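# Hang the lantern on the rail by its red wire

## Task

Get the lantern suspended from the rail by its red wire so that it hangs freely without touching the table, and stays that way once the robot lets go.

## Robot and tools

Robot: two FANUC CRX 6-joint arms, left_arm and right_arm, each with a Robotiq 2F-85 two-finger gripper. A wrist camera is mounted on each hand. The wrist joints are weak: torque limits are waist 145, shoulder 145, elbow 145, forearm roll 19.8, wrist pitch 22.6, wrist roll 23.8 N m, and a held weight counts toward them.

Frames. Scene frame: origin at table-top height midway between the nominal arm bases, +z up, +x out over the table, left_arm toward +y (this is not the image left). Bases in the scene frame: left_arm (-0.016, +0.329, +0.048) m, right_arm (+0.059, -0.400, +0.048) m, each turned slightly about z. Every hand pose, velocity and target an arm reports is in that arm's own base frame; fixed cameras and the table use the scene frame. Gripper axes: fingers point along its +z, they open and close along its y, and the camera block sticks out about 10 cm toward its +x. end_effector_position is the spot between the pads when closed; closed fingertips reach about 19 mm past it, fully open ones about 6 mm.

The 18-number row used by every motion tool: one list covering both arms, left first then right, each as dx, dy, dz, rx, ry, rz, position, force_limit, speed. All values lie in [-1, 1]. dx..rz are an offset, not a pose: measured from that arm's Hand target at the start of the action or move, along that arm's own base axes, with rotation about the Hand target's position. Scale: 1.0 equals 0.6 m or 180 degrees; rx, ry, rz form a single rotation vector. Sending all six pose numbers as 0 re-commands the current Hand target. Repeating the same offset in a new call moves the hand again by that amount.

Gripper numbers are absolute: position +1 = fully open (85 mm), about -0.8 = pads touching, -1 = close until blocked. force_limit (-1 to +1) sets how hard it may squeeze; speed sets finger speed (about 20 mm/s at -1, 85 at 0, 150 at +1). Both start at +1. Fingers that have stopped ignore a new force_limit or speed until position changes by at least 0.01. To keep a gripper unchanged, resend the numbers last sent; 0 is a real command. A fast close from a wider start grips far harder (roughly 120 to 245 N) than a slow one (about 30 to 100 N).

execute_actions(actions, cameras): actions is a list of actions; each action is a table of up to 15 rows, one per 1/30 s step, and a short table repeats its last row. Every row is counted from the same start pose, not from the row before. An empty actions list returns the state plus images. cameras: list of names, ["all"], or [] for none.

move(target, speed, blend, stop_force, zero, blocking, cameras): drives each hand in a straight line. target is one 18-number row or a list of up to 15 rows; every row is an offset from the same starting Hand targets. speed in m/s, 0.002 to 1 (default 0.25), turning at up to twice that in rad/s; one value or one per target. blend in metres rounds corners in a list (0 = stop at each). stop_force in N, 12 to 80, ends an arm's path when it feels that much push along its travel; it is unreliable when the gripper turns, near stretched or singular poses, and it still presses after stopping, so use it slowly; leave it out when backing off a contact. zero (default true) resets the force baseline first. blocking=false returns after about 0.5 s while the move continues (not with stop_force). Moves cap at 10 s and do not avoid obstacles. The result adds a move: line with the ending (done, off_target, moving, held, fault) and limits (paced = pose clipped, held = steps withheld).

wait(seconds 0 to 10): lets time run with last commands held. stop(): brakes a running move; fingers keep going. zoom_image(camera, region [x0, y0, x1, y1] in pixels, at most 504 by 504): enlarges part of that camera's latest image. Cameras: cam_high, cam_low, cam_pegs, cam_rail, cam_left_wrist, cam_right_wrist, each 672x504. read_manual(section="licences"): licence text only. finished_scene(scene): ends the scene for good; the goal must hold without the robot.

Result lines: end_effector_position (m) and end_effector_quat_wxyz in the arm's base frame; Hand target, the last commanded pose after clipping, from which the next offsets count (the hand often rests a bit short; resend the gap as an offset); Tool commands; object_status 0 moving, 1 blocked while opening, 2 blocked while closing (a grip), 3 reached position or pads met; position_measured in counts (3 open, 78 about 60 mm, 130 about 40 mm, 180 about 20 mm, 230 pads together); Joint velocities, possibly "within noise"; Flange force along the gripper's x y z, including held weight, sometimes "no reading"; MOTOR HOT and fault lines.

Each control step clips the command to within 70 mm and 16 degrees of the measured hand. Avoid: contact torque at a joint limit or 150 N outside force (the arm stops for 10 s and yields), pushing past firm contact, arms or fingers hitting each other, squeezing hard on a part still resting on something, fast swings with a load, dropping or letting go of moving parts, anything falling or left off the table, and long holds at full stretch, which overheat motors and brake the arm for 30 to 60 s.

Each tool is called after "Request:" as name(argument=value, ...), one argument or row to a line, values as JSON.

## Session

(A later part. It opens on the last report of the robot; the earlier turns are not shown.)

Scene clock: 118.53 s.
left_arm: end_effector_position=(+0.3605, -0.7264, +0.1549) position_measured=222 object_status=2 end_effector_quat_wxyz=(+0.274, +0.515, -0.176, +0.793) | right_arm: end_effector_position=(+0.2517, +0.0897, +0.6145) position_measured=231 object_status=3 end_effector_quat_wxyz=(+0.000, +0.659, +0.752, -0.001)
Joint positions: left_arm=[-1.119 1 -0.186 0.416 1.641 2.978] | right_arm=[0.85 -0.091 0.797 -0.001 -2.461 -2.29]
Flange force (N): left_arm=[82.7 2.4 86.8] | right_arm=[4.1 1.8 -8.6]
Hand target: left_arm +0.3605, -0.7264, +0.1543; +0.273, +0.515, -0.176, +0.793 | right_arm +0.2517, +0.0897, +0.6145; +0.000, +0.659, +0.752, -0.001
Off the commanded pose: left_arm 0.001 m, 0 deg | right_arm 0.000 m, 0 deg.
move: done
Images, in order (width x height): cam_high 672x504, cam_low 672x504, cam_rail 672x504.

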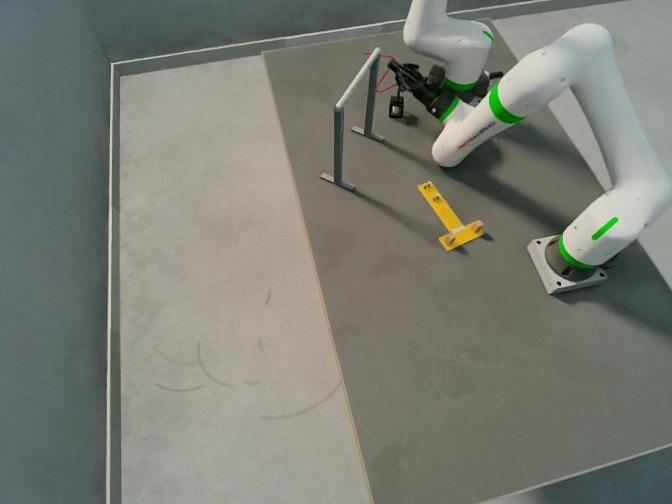

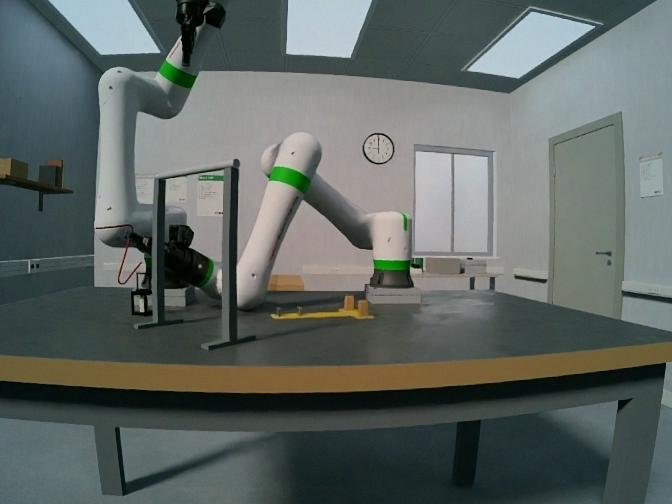

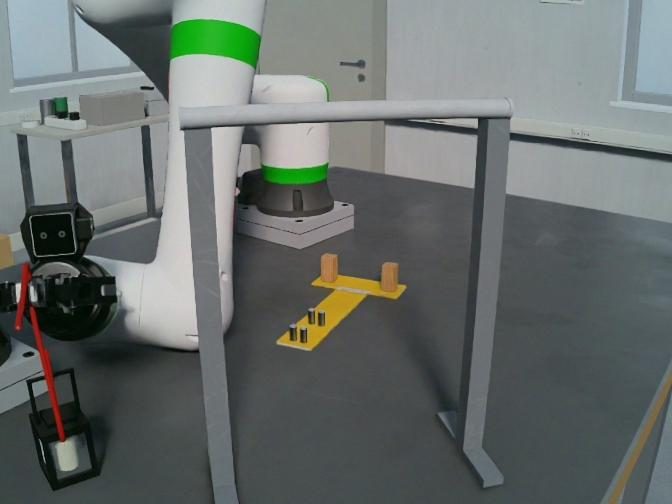

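Request:
move(
  target=[
    [0,0,0.05,0,0,0,-1,-0.6,-0.9,0,0,0,0,0,0,-1,-0.6,-0.8],
    [0,0,0.05,0.0308,0.0394,0,-1,-0.6,-0.9,0,0,0,0,0,0,-1,-0.6,-0.8],
  ],
  speed=0.1,
  cameras=["cam_low","cam_rail","cam_high"],
)

Request:
zoom_image(
  camera="cam_low",
  region=[60, 210, 180, 330],
)

Request:
zoom_image(
  camera="cam_rail",
  region=[0, 300, 120, 504],
)

Scene clock: 119.83 s.
left_arm: end_effector_position=(+0.3623, -0.7292, +0.1576) position_measured=222 object_status=2 end_effector_quat_wxyz=(+0.274, +0.514, -0.175, +0.793) | right_arm: end_effector_position=(+0.2517, +0.0897, +0.6145) position_measured=231 object_status=3 end_effector_quat_wxyz=(+0.000, +0.659, +0.752, -0.001)
Joint positions: left_arm=[-1.118 0.999 -0.177 0.415 1.634 2.975] | right_arm=[0.85 -0.091 0.797 -0.001 -2.461 -2.29]
Flange force (N): left_arm=[3.3 -1.1 0.2] | right_arm=[4.2 1.3 -8.7]
Flange force when the fault began (N): left_arm=[88.8 -2.5 82.4]
Hand target: left_arm +0.3623, -0.7292, +0.1576; +0.274, +0.514, -0.175, +0.793 (not the last commanded pose) | right_arm +0.2517, +0.0897, +0.6145; +0.000, +0.659, +0.752, -0.001
Tool commands: left_gripper/position=-1.0 left_gripper/force_limit=-0.6 left_gripper/speed=-0.898039 right_gripper/position=-1.0 right_gripper/force_limit=-0.6 right_gripper/speed=-0.8
Off the commanded pose: right_arm 0.000 m, 0 deg.
FORCE FAULT: contact force on the left arm reached its limit, and that arm stopped. The contact can be on any part of that arm, not only on its tool. That arm ran no command of this call. That arm is still stopped at the end of this call. That arm stays stopped for about 9 more seconds. Until then a move that you send moves the other arm only, and its call returns only when the move has ended. Once the stop has ended, the next robot result says so. If the stop ends while you think or write, that arm runs what you send next, counted from a new Hand target: where the arm stands when the stop ends. While its stop runs, that arm takes no new command, but its gripper still runs the gripper command that each later call begins with. Until it ends, the stop uses up actions while you think or wait. An arm that is not stopped still takes commands.
move: fault (left_arm); path passed 0 of 2 targets
Images, in order (width x height): cam_high 672x504, cam_low 672x504, cam_rail 672x504.

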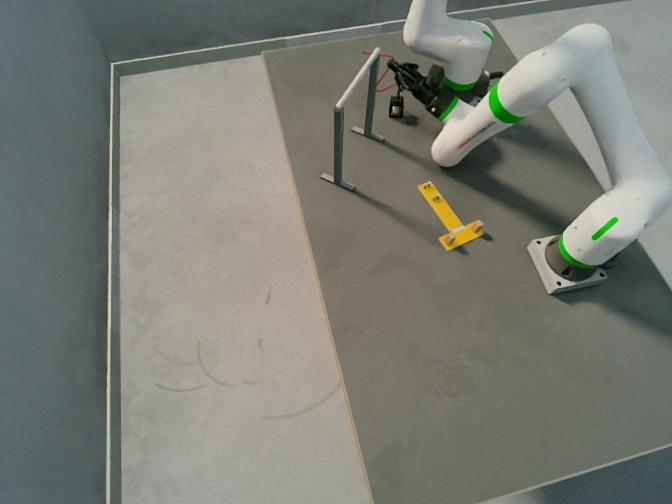

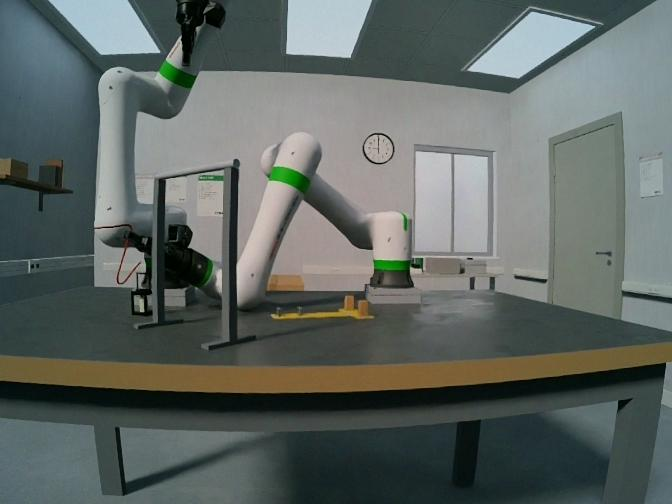

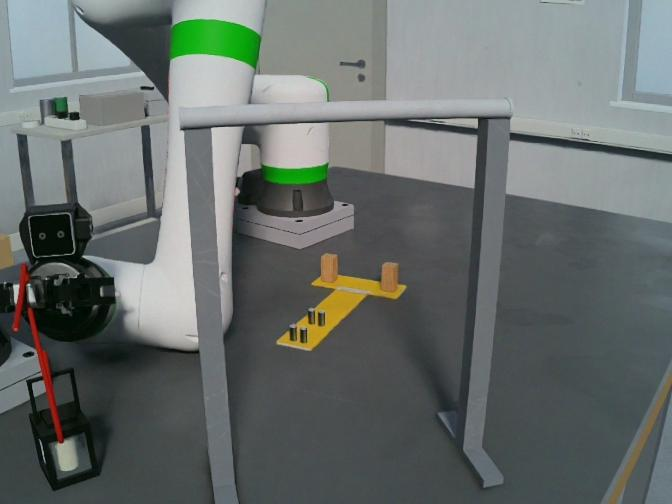

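Scaled by 4.200 from the camera's 672x504 image, which has a finer 960x720 frame.

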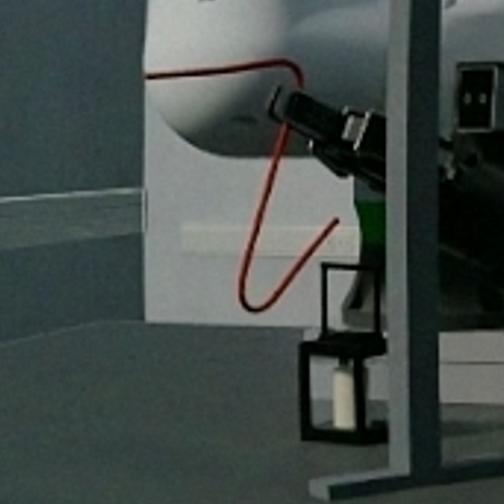

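Scaled by 2.471 from the camera's 672x504 image, which has a finer 960x720 frame.

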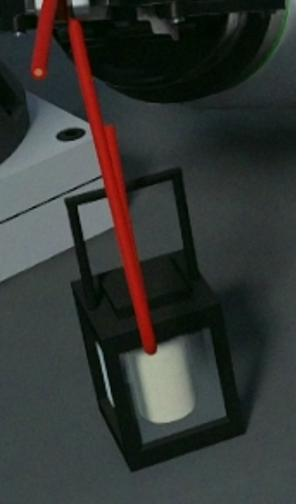

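Request:
wait(
  seconds=9.5,
)

Request:
move(
  target=[
    [0.005,-0.004,0.05,0,0,0,-1,-0.6,-0.9,0,0,0,0,0,0,-1,-0.6,-0.8],
    [0.0066,-0.005,0.03,0.0308,0.0394,0,-1,-0.6,-0.9,0,0,0,0,0,0,-1,-0.6,-0.8],
    [0.0066,-0.005,-0.063,0.0308,0.0394,0,-1,-0.6,-0.9,0,0,0,0,0,0,-1,-0.6,-0.8],
  ],
  speed=0.08,
  cameras=["cam_low","cam_rail","cam_high"],
)

Request:
zoom_image(
  camera="cam_low",
  region=[60, 210, 180, 330],
)

Request:
zoom_image(
  camera="cam_rail",
  region=[0, 300, 120, 504],
)

Scene clock: 129.70 s.
left_arm: end_effector_position=(+0.3623, -0.7292, +0.1576) position_measured=222 object_status=2 end_effector_quat_wxyz=(+0.274, +0.514, -0.175, +0.793) | right_arm: end_effector_position=(+0.2517, +0.0897, +0.6145) position_measured=231 object_status=3 end_effector_quat_wxyz=(+0.000, +0.659, +0.752, -0.001)
Joint positions: left_arm=[-1.118 0.999 -0.177 0.415 1.634 2.975] | right_arm=[0.85 -0.091 0.797 -0.001 -2.461 -2.29]
Flange force (N): left_arm=[3.6 -1.2 0.0] | right_arm=[5.2 0.8 -8.5]
Hand target: left_arm +0.3623, -0.7292, +0.1576; +0.274, +0.514, -0.175, +0.793 (not the last commanded pose) | right_arm +0.2517, +0.0897, +0.6145; +0.000, +0.659, +0.752, -0.001
Tool commands: left_gripper/position=-1.0 left_gripper/force_limit=-0.6 left_gripper/speed=-0.898039 right_gripper/position=-1.0 right_gripper/force_limit=-0.6 right_gripper/speed=-0.8
Off the commanded pose: right_arm 0.000 m, 0 deg.
FORCE FAULT, CONTINUED: the left arm's stop, for the force fault that an earlier result reported, is over. The rest of the stop counts as 19 of the actions that you can send in this scene. During its stop the left arm's controller moved it back a little. That arm's target is now where it stood when the stop ended, not its last command. That arm accepts commands again.
wait: 9.50 s; at rest from the start

Scene clock: 132.53 s.
left_arm: end_effector_position=(+0.3663, -0.7322, +0.1198) position_measured=222 object_status=2 end_effector_quat_wxyz=(+0.259, +0.575, -0.196, +0.751) | right_arm: end_effector_position=(+0.2517, +0.0897, +0.6145) position_measured=231 object_status=3 end_effector_quat_wxyz=(+0.000, +0.659, +0.752, -0.001)
Joint positions: left_arm=[-1.131 0.97 -0.224 0.453 1.496 2.977] | right_arm=[0.85 -0.091 0.797 -0.001 -2.461 -2.29]
Flange force (N): left_arm=[3.7 -1.1 -0.8] | right_arm=[4.6 1.6 -9.8]
Hand target: left_arm +0.3663, -0.7322, +0.1198; +0.259, +0.575, -0.196, +0.751 | right_arm +0.2517, +0.0897, +0.6145; +0.000, +0.659, +0.752, -0.001
Off the commanded pose: left_arm 0.000 m, 0 deg | right_arm 0.000 m, 0 deg.
move: done
Images, in order (width x height): cam_high 672x504, cam_low 672x504, cam_rail 672x504.

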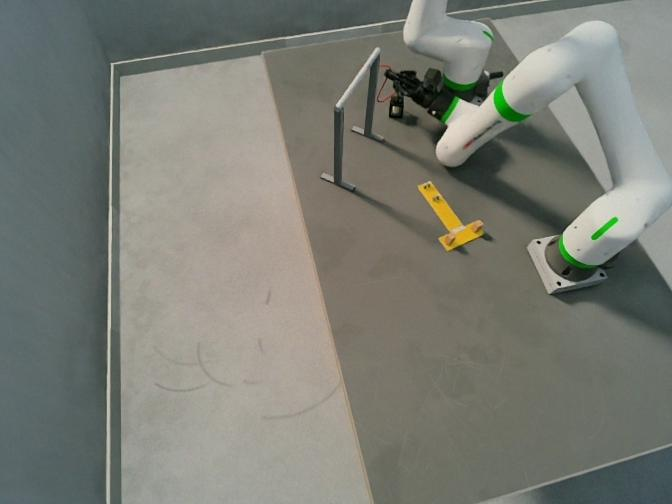

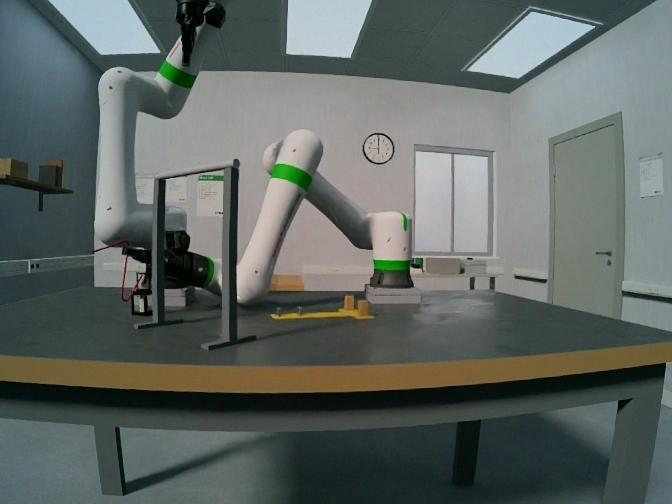

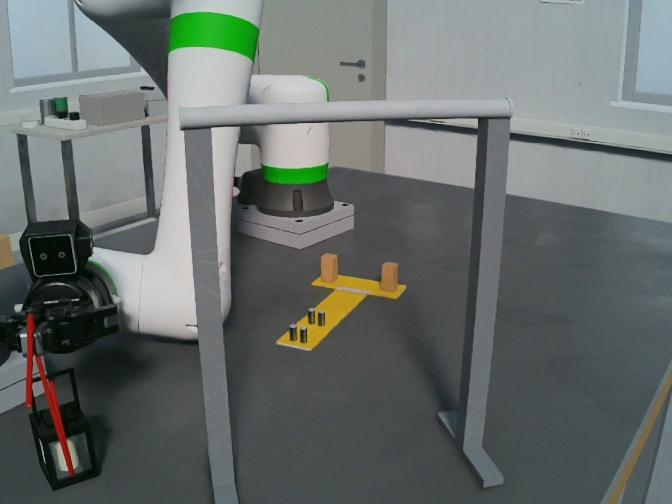

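Scaled by 4.200 from the camera's 672x504 image, which has a finer 960x720 frame.

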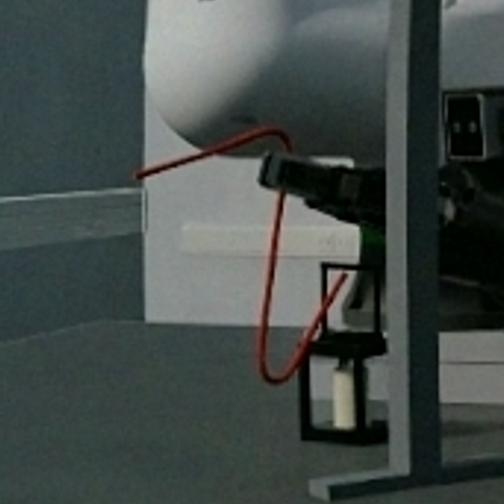

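Scaled by 2.471 from the camera's 672x504 image, which has a finer 960x720 frame.

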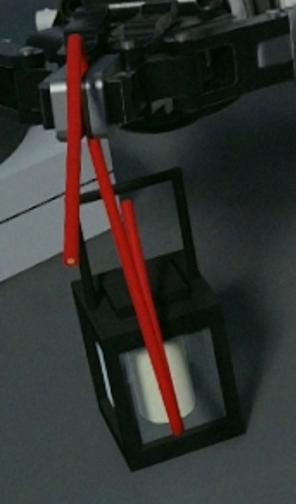

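Request:
move(
  target=[-0.015,0.0117,0.0015,0,0,0,-1,-0.6,-0.9,0,0,0,0,0,0,-1,-0.6,-0.8],
  speed=0.03,
  cameras=["cam_low","cam_rail","cam_high"],
)

Request:
zoom_image(
  camera="cam_low",
  region=[90, 230, 170, 320],
)

Request:
zoom_image(
  camera="cam_rail",
  region=[0, 340, 120, 504],
)

Request:
zoom_image(
  camera="cam_high",
  region=[370, 60, 430, 130],
)

Scene clock: 133.60 s.
left_arm: end_effector_position=(+0.3573, -0.7252, +0.1207) position_measured=222 object_status=2 end_effector_quat_wxyz=(+0.259, +0.575, -0.196, +0.751) | right_arm: end_effector_position=(+0.2517, +0.0897, +0.6145) position_measured=231 object_status=3 end_effector_quat_wxyz=(+0.000, +0.659, +0.752, -0.001)
Joint positions: left_arm=[-1.141 0.957 -0.255 0.463 1.514 2.982] | right_arm=[0.85 -0.091 0.797 -0.001 -2.461 -2.29]
Flange force (N): left_arm=[3.1 -1.0 -0.3] | right_arm=[4.4 0.9 -8.8]
Hand target: left_arm +0.3573, -0.7252, +0.1207; +0.259, +0.575, -0.196, +0.751 | right_arm +0.2517, +0.0897, +0.6145; +0.000, +0.659, +0.752, -0.001
Off the commanded pose: left_arm 0.000 m, 0 deg | right_arm 0.000 m, 0 deg.
move: done
Images, in order (width x height): cam_high 672x504, cam_low 672x504, cam_rail 672x504.

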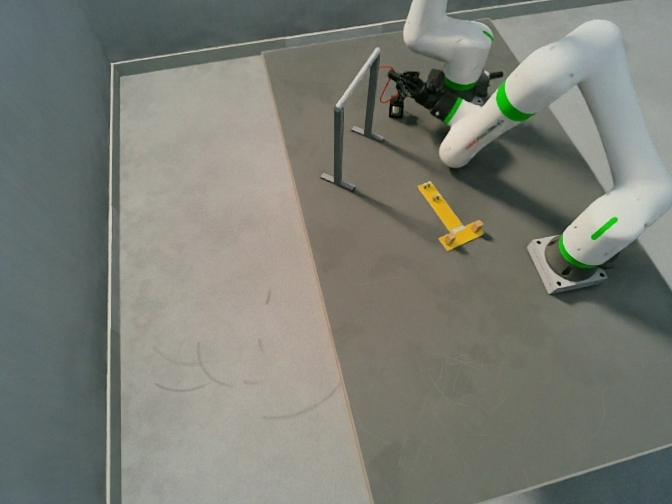

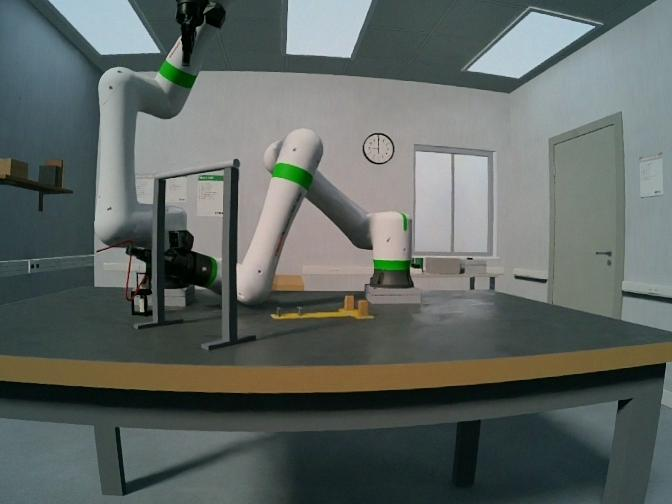

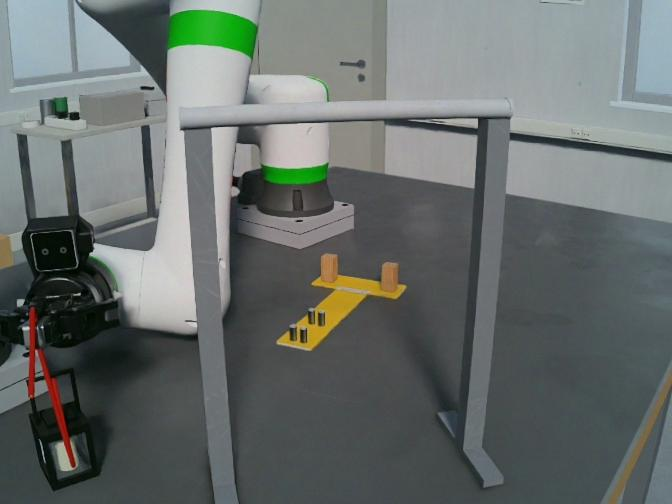

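Scaled by 5.600 from the camera's 672x504 image, which has a finer 960x720 frame.

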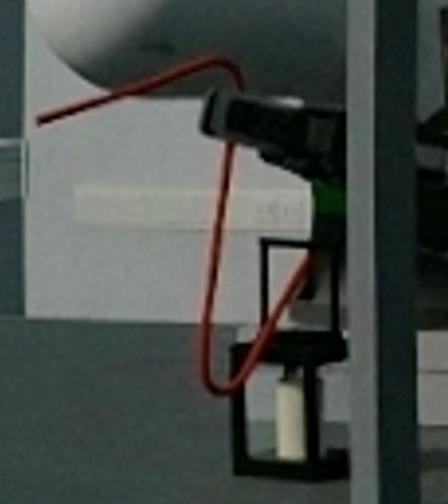

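Scaled by 3.073 from the camera's 672x504 image, which has a finer 960x720 frame.

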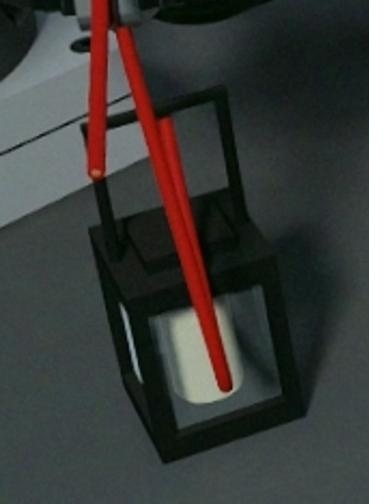

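Scaled by 7.200 from the camera's 672x504 image, which has a finer 960x720 frame.

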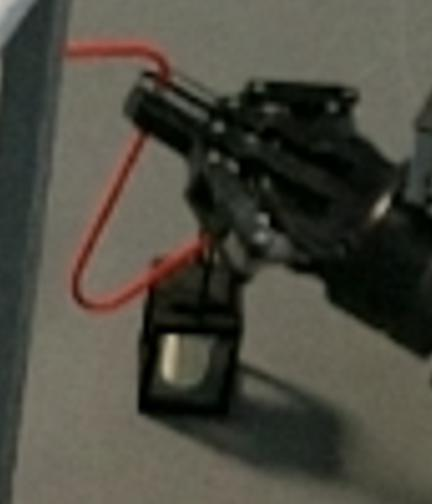

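Request:
move(
  target=[
    [-0.0085,0.0065,0,0,0,0,-1,-0.6,-0.9,0,0,0,0,0,0,-1,-0.6,-0.8],
    [-0.0085,0.0065,0.04,0,0,0,-1,-0.6,-0.9,0,0,0,0,0,0,-1,-0.6,-0.8],
  ],
  speed=0.03,
  cameras=["cam_low","cam_rail","cam_high"],
)

Request:
zoom_image(
  camera="cam_low",
  region=[90, 230, 170, 320],
)

Request:
zoom_image(
  camera="cam_rail",
  region=[0, 340, 120, 504],
)

Request:
zoom_image(
  camera="cam_high",
  region=[370, 60, 430, 130],
)

Scene clock: 135.50 s.
left_arm: end_effector_position=(+0.3522, -0.7213, +0.1447) position_measured=222 object_status=2 end_effector_quat_wxyz=(+0.259, +0.575, -0.196, +0.751) | right_arm: end_effector_position=(+0.2517, +0.0897, +0.6145) position_measured=231 object_status=3 end_effector_quat_wxyz=(+0.000, +0.659, +0.752, -0.001)
Joint positions: left_arm=[-1.148 0.899 -0.29 0.469 1.495 2.97] | right_arm=[0.85 -0.091 0.797 -0.001 -2.461 -2.29]
Flange force (N): left_arm=[3.0 -1.2 -1.6] | right_arm=[4.7 1.3 -9.2]
Hand target: left_arm +0.3522, -0.7213, +0.1447; +0.259, +0.575, -0.196, +0.751 | right_arm +0.2517, +0.0897, +0.6145; +0.000, +0.659, +0.752, -0.001
Off the commanded pose: left_arm 0.000 m, 0 deg | right_arm 0.000 m, 0 deg.
move: done
Images, in order (width x height): cam_high 672x504, cam_low 672x504, cam_rail 672x504.

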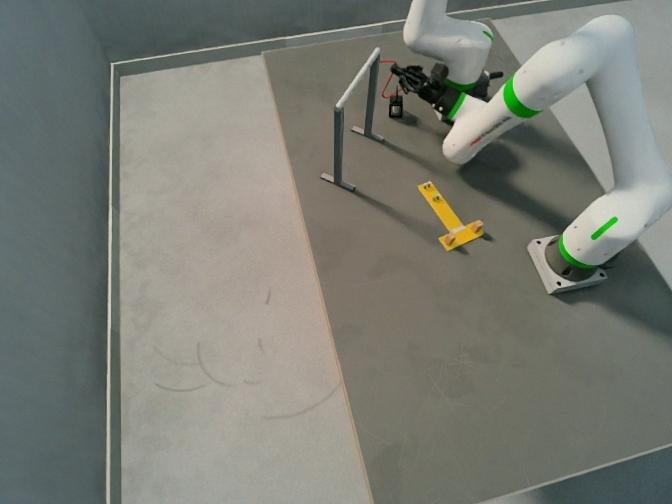

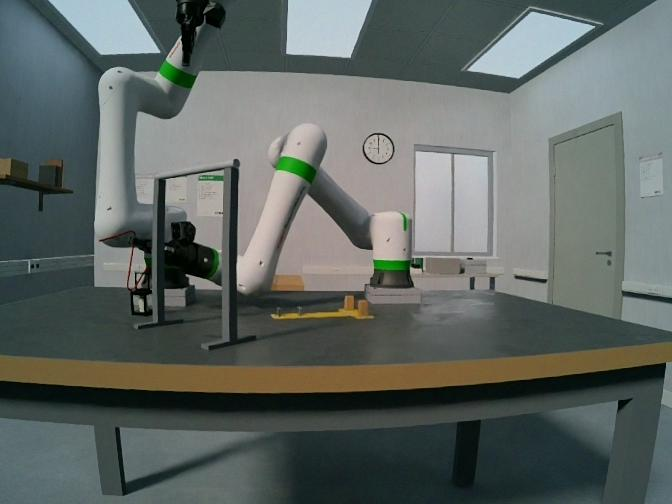

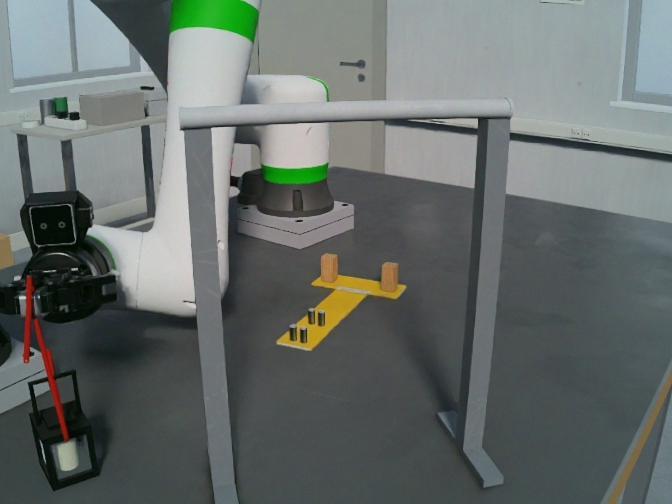

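Scaled by 5.600 from the camera's 672x504 image, which has a finer 960x720 frame.

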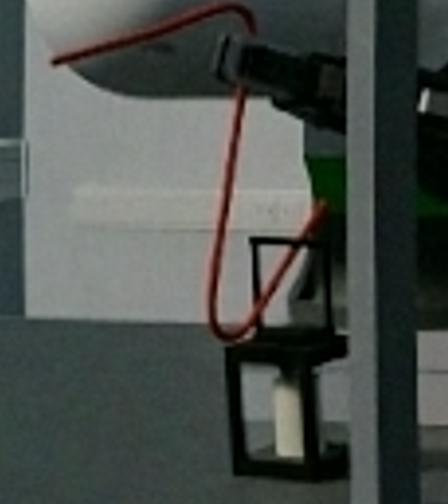

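Scaled by 3.073 from the camera's 672x504 image, which has a finer 960x720 frame.

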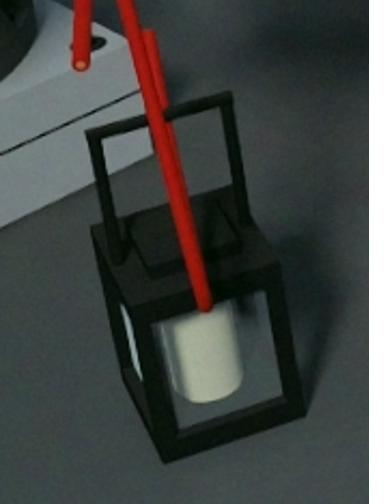

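Scaled by 7.200 from the camera's 672x504 image, which has a finer 960x720 frame.

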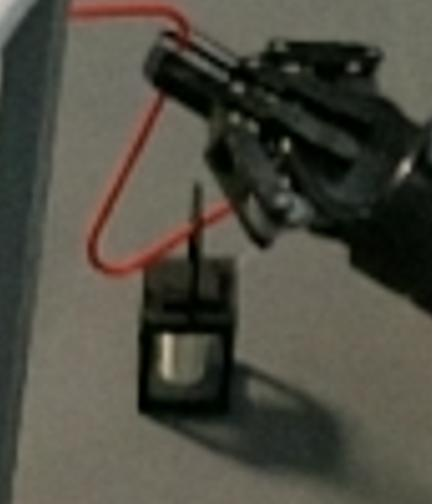

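Request:
move(
  target=[
    [0,0,0.1,0,0,0,-1,-0.6,-0.9,0,0,0,0,0,0,-1,-0.6,-0.8],
  ],
  speed=0.04,
  cameras=["cam_low","cam_rail","cam_high"],
)

Request:
zoom_image(
  camera="cam_low",
  region=[90, 210, 170, 320],
)

Request:
zoom_image(
  camera="cam_rail",
  region=[0, 300, 120, 504],
)

Scene clock: 137.53 s.
left_arm: end_effector_position=(+0.3522, -0.7213, +0.2047) position_measured=222 object_status=2 end_effector_quat_wxyz=(+0.259, +0.575, -0.196, +0.751) | right_arm: end_effector_position=(+0.2517, +0.0897, +0.6145) position_measured=231 object_status=3 end_effector_quat_wxyz=(+0.000, +0.659, +0.752, -0.001)
Joint positions: left_arm=[-1.148 0.773 -0.323 0.475 1.413 2.927] | right_arm=[0.85 -0.091 0.797 -0.001 -2.461 -2.29]
Flange force (N): left_arm=[1.1 -1.3 -1.2] | right_arm=[4.6 0.7 -8.1]
Hand target: left_arm +0.3522, -0.7213, +0.2047; +0.259, +0.575, -0.196, +0.751 | right_arm +0.2517, +0.0897, +0.6145; +0.000, +0.659, +0.752, -0.001
Off the commanded pose: left_arm 0.000 m, 0 deg | right_arm 0.000 m, 0 deg.
move: done
Images, in order (width x height): cam_high 672x504, cam_low 672x504, cam_rail 672x504.

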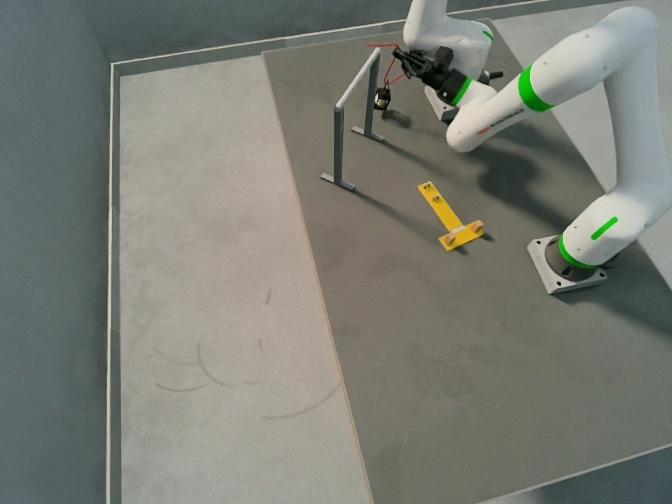

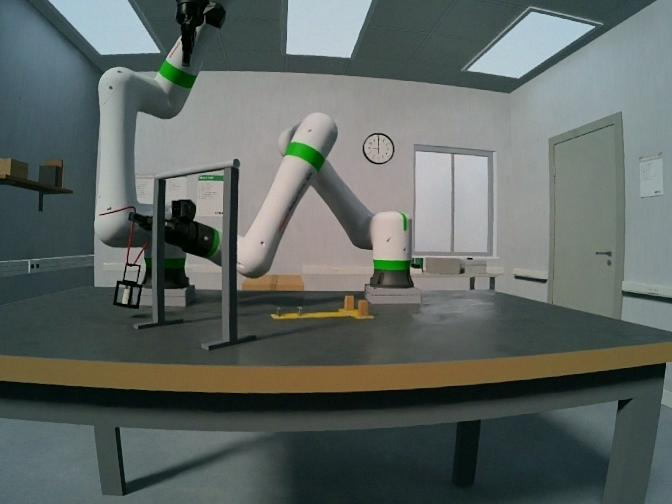

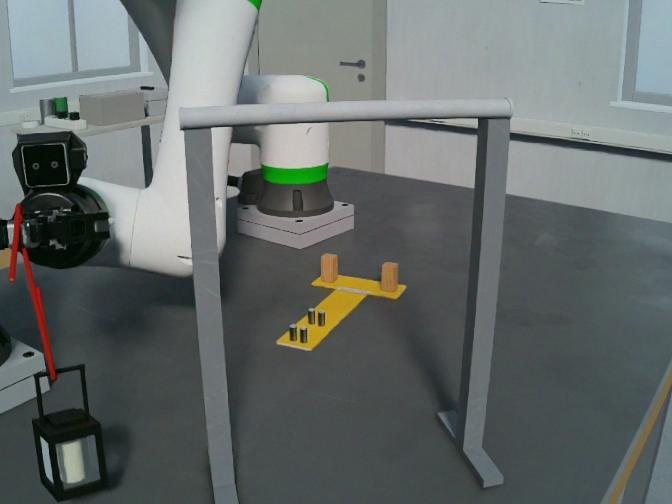

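Scaled by 4.582 from the camera's 672x504 image, which has a finer 960x720 frame.

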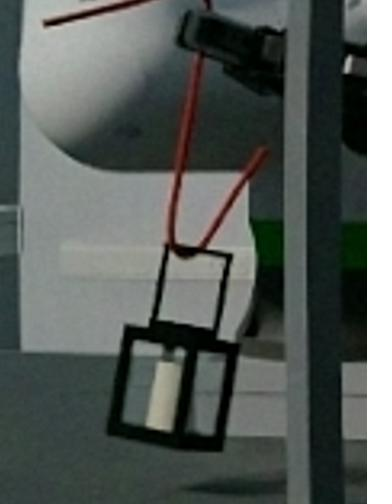

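Scaled by 2.471 from the camera's 672x504 image, which has a finer 960x720 frame.

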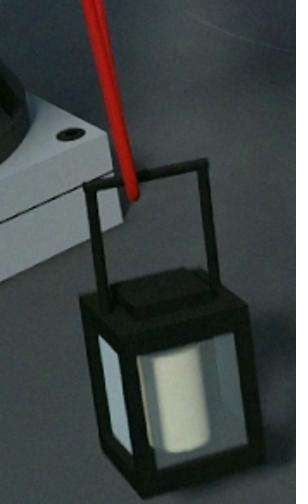

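Request:
move(
  target=[
    [0,0,0.327,0,0,0,-1,-0.6,-0.9,0,0,0,0,0,0,-1,-0.6,-0.8],
    [-0.037,0.169,0.327,0,0,0,-1,-0.6,-0.9,0,0,0,0,0,0,-1,-0.6,-0.8],
    [0.133,0.437,0.327,0.0513,0.0656,0,-1,-0.6,-0.9,0,0,0,0,0,0,-1,-0.6,-0.8],
  ],
  speed=0.1,
  blend=0.03,
  cameras=["all"],
)

Request:
zoom_image(
  camera="cam_low",
  region=[120, 110, 300, 300],
)

Request:
zoom_image(
  camera="cam_rail",
  region=[150, 0, 400, 250],
)

Scene clock: 144.20 s.
left_arm: end_effector_position=(+0.4320, -0.4591, +0.4009) position_measured=222 object_status=2 end_effector_quat_wxyz=(+0.231, +0.668, -0.228, +0.669) | right_arm: end_effector_position=(+0.2517, +0.0897, +0.6145) position_measured=231 object_status=3 end_effector_quat_wxyz=(+0.000, +0.659, +0.752, -0.001)
Joint positions: left_arm=[-0.567 -0.22 -0.587 -0.256 0.381 3.384] | right_arm=[0.85 -0.091 0.797 -0.001 -2.461 -2.29]
Flange force (N): left_arm=no reading | right_arm=[4.5 1.2 -8.7]
Hand target: left_arm +0.4320, -0.4591, +0.4009; +0.231, +0.668, -0.228, +0.669 | right_arm +0.2517, +0.0897, +0.6145; +0.000, +0.659, +0.752, -0.001
Off the commanded pose: left_arm 0.000 m, 0 deg | right_arm 0.000 m, 0 deg.
move: done
camera_calibration:
cam_left_wrist: T_world_to_cam=[[-0.624598, -0.780945, 0.0016777, -0.0888427], [-0.255942, 0.202671, -0.945208, 0.60067], [0.737815, -0.590804, -0.326464, -0.328347], [0, 0, 0, 1]] pos_world=[0.340505, -0.385109, 0.460714]
cam_right_wrist: T_world_to_cam=[[0.990814, 0.130791, 0.03437, -0.273872], [0.112621, -0.93875, 0.325676, -0.127748], [0.0748603, -0.318813, -0.944857, 0.719661], [0, 0, 0, 1]] pos_world=[0.231869, 0.145334, 0.730993]

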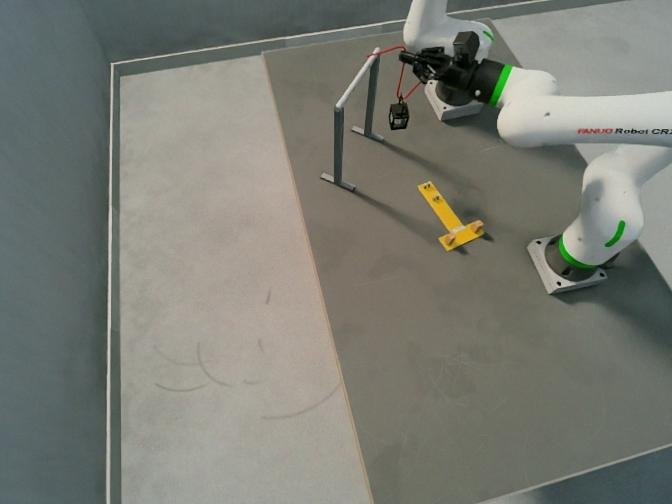

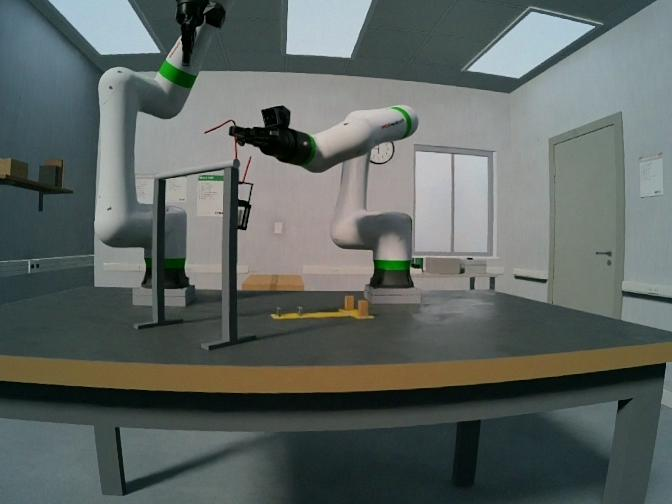

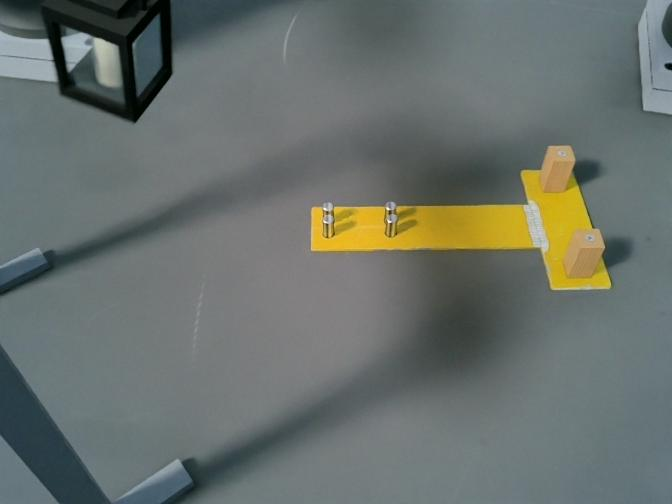

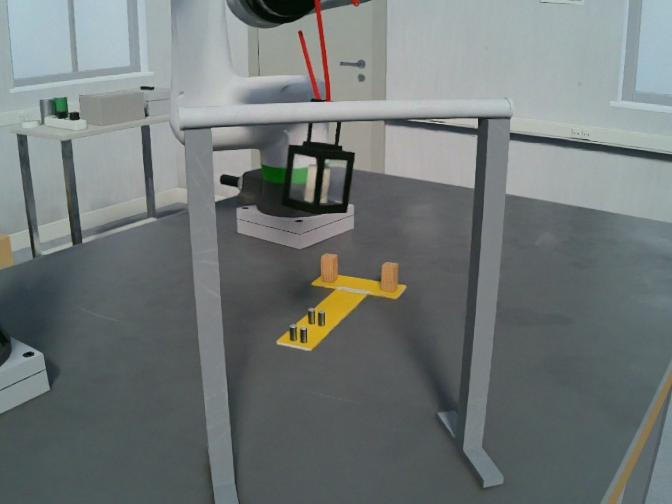

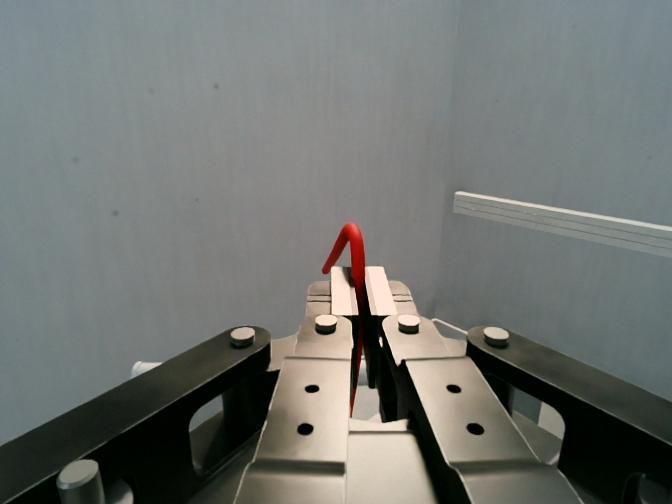

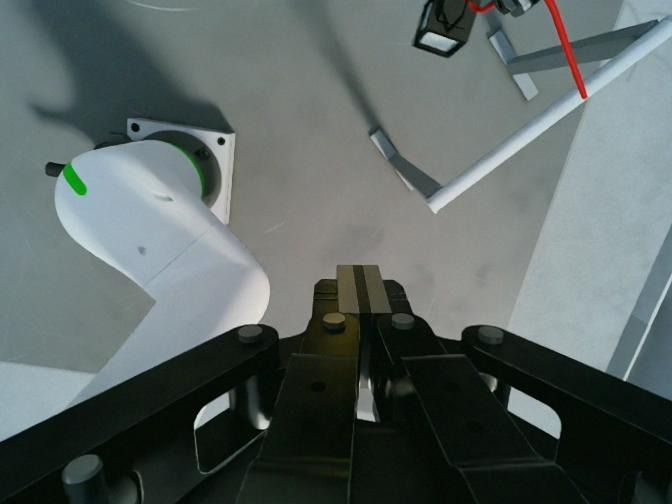

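Scaled by 2.653 from the camera's 672x504 image, which has a finer 960x720 frame.

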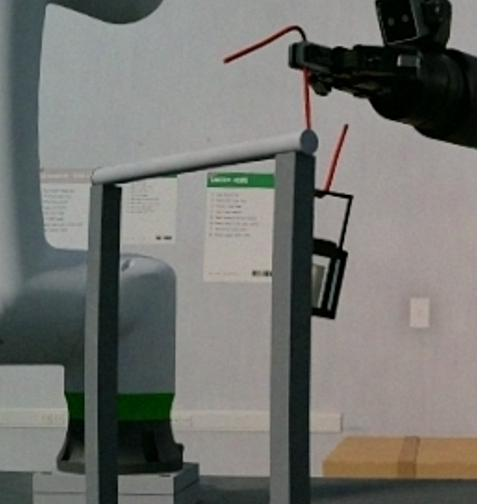

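Scaled by 2.016 from the camera's 672x504 image, which has a finer 960x720 frame.

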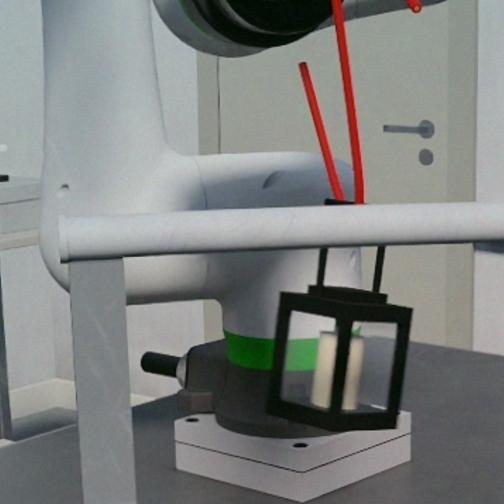

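Request:
move(
  target=[
    [0.125,-0.098,-0.02,-0.0342,-0.0437,0,-1,-0.6,-0.9,0,0,0,0,0,0,-1,-0.6,-0.8],
    [0.125,-0.098,-0.18,-0.0342,-0.0437,0,-1,-0.6,-0.9,0,0,0,0,0,0,-1,-0.6,-0.8],
  ],
  speed=0.07,
  cameras=["cam_low","cam_rail","cam_high","cam_left_wrist"],
)

Request:
zoom_image(
  camera="cam_low",
  region=[140, 110, 300, 270],
)

Request:
zoom_image(
  camera="cam_rail",
  region=[220, 0, 440, 200],
)

Request:
zoom_image(
  camera="cam_high",
  region=[320, 30, 440, 135],
)

Scene clock: 148.20 s.
left_arm: end_effector_position=(+0.5070, -0.5178, +0.2929) position_measured=222 object_status=2 end_effector_quat_wxyz=(+0.250, +0.607, -0.207, +0.725) | right_arm: end_effector_position=(+0.2517, +0.0897, +0.6145) position_measured=231 object_status=3 end_effector_quat_wxyz=(+0.000, +0.659, +0.752, -0.001)
Joint positions: left_arm=[-0.582 0.328 -0.538 -0.09 1.046 3.205] | right_arm=[0.85 -0.091 0.797 -0.001 -2.461 -2.29]
Flange force (N): left_arm=[2.6 -0.8 -3.6] | right_arm=[4.3 0.6 -7.7]
Hand target: left_arm +0.5070, -0.5179, +0.2929; +0.250, +0.607, -0.207, +0.725 | right_arm +0.2517, +0.0897, +0.6145; +0.000, +0.659, +0.752, -0.001
Off the commanded pose: left_arm 0.000 m, 0 deg | right_arm 0.000 m, 0 deg.
move: done
camera_calibration:
cam_left_wrist: T_world_to_cam=[[-0.624668, -0.78089, -0.000160117, -0.0870675], [-0.122898, 0.0985141, -0.987518, 0.420709], [0.771158, -0.616851, -0.157508, -0.533575], [0, 0, 0, 1]] pos_world=[0.408787, -0.438573, 0.331401]
Images, in order (width x height): cam_high 672x504, cam_low 672x504, cam_rail 672x504, cam_left_wrist 672x504.

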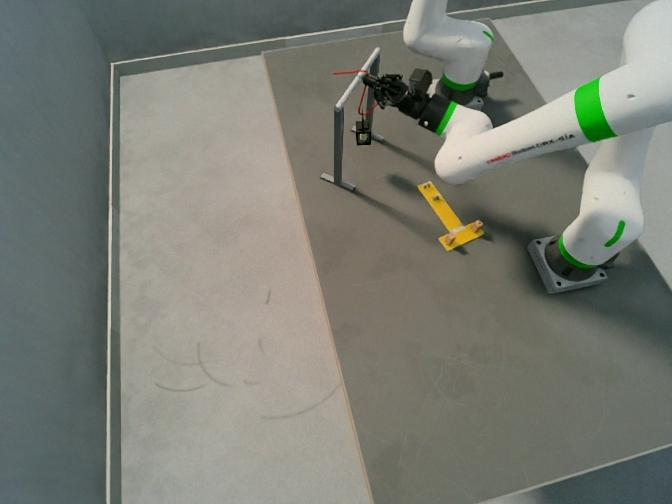

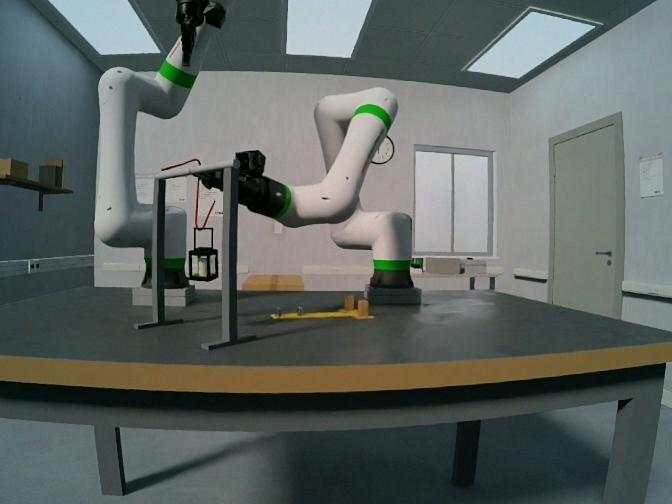

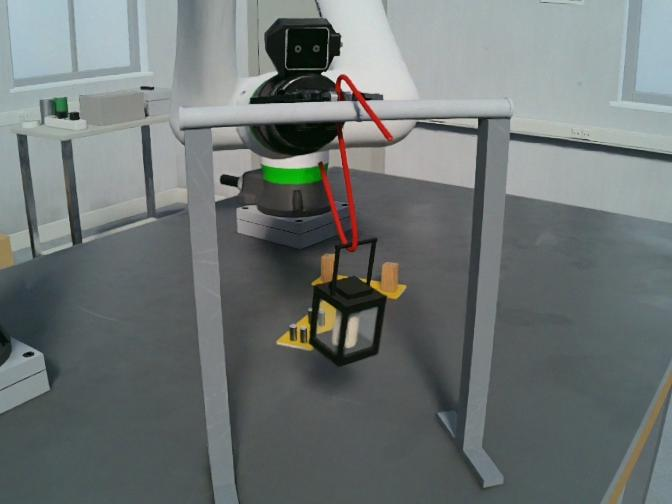

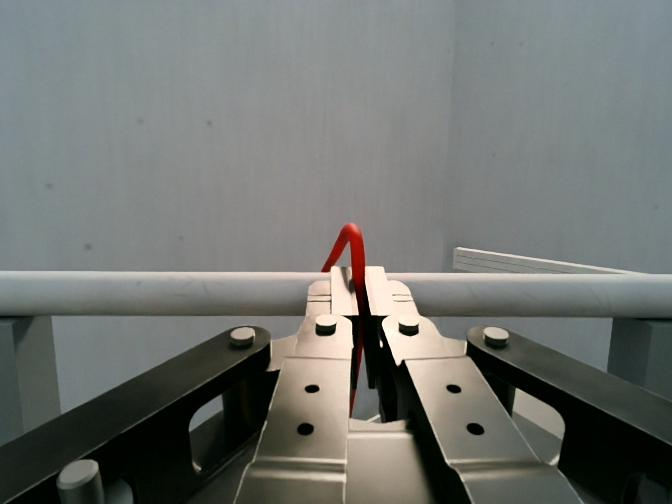

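Scaled by 3.150 from the camera's 672x504 image, which has a finer 960x720 frame.

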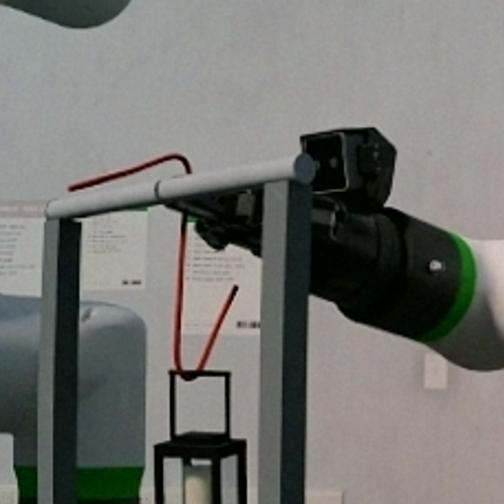

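Scaled by 2.291 from the camera's 672x504 image, which has a finer 960x720 frame.

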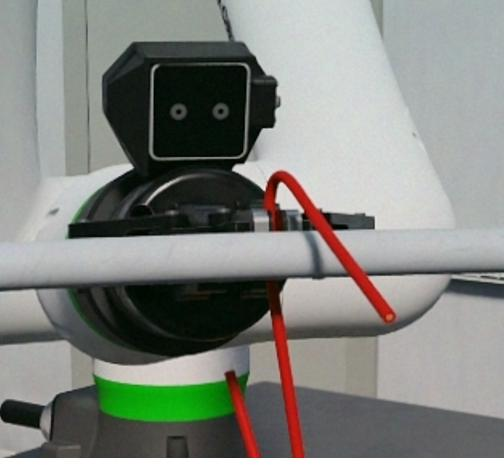

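Scaled by 4.200 from the camera's 672x504 image, which has a finer 960x720 frame.

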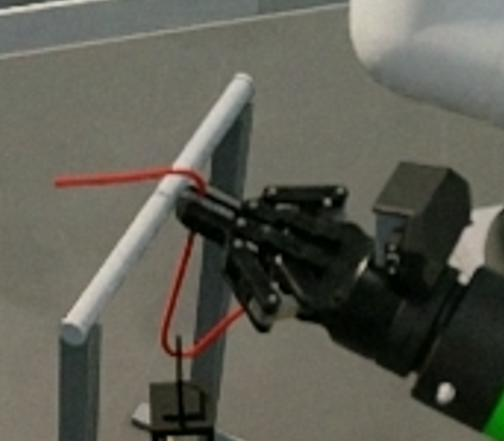

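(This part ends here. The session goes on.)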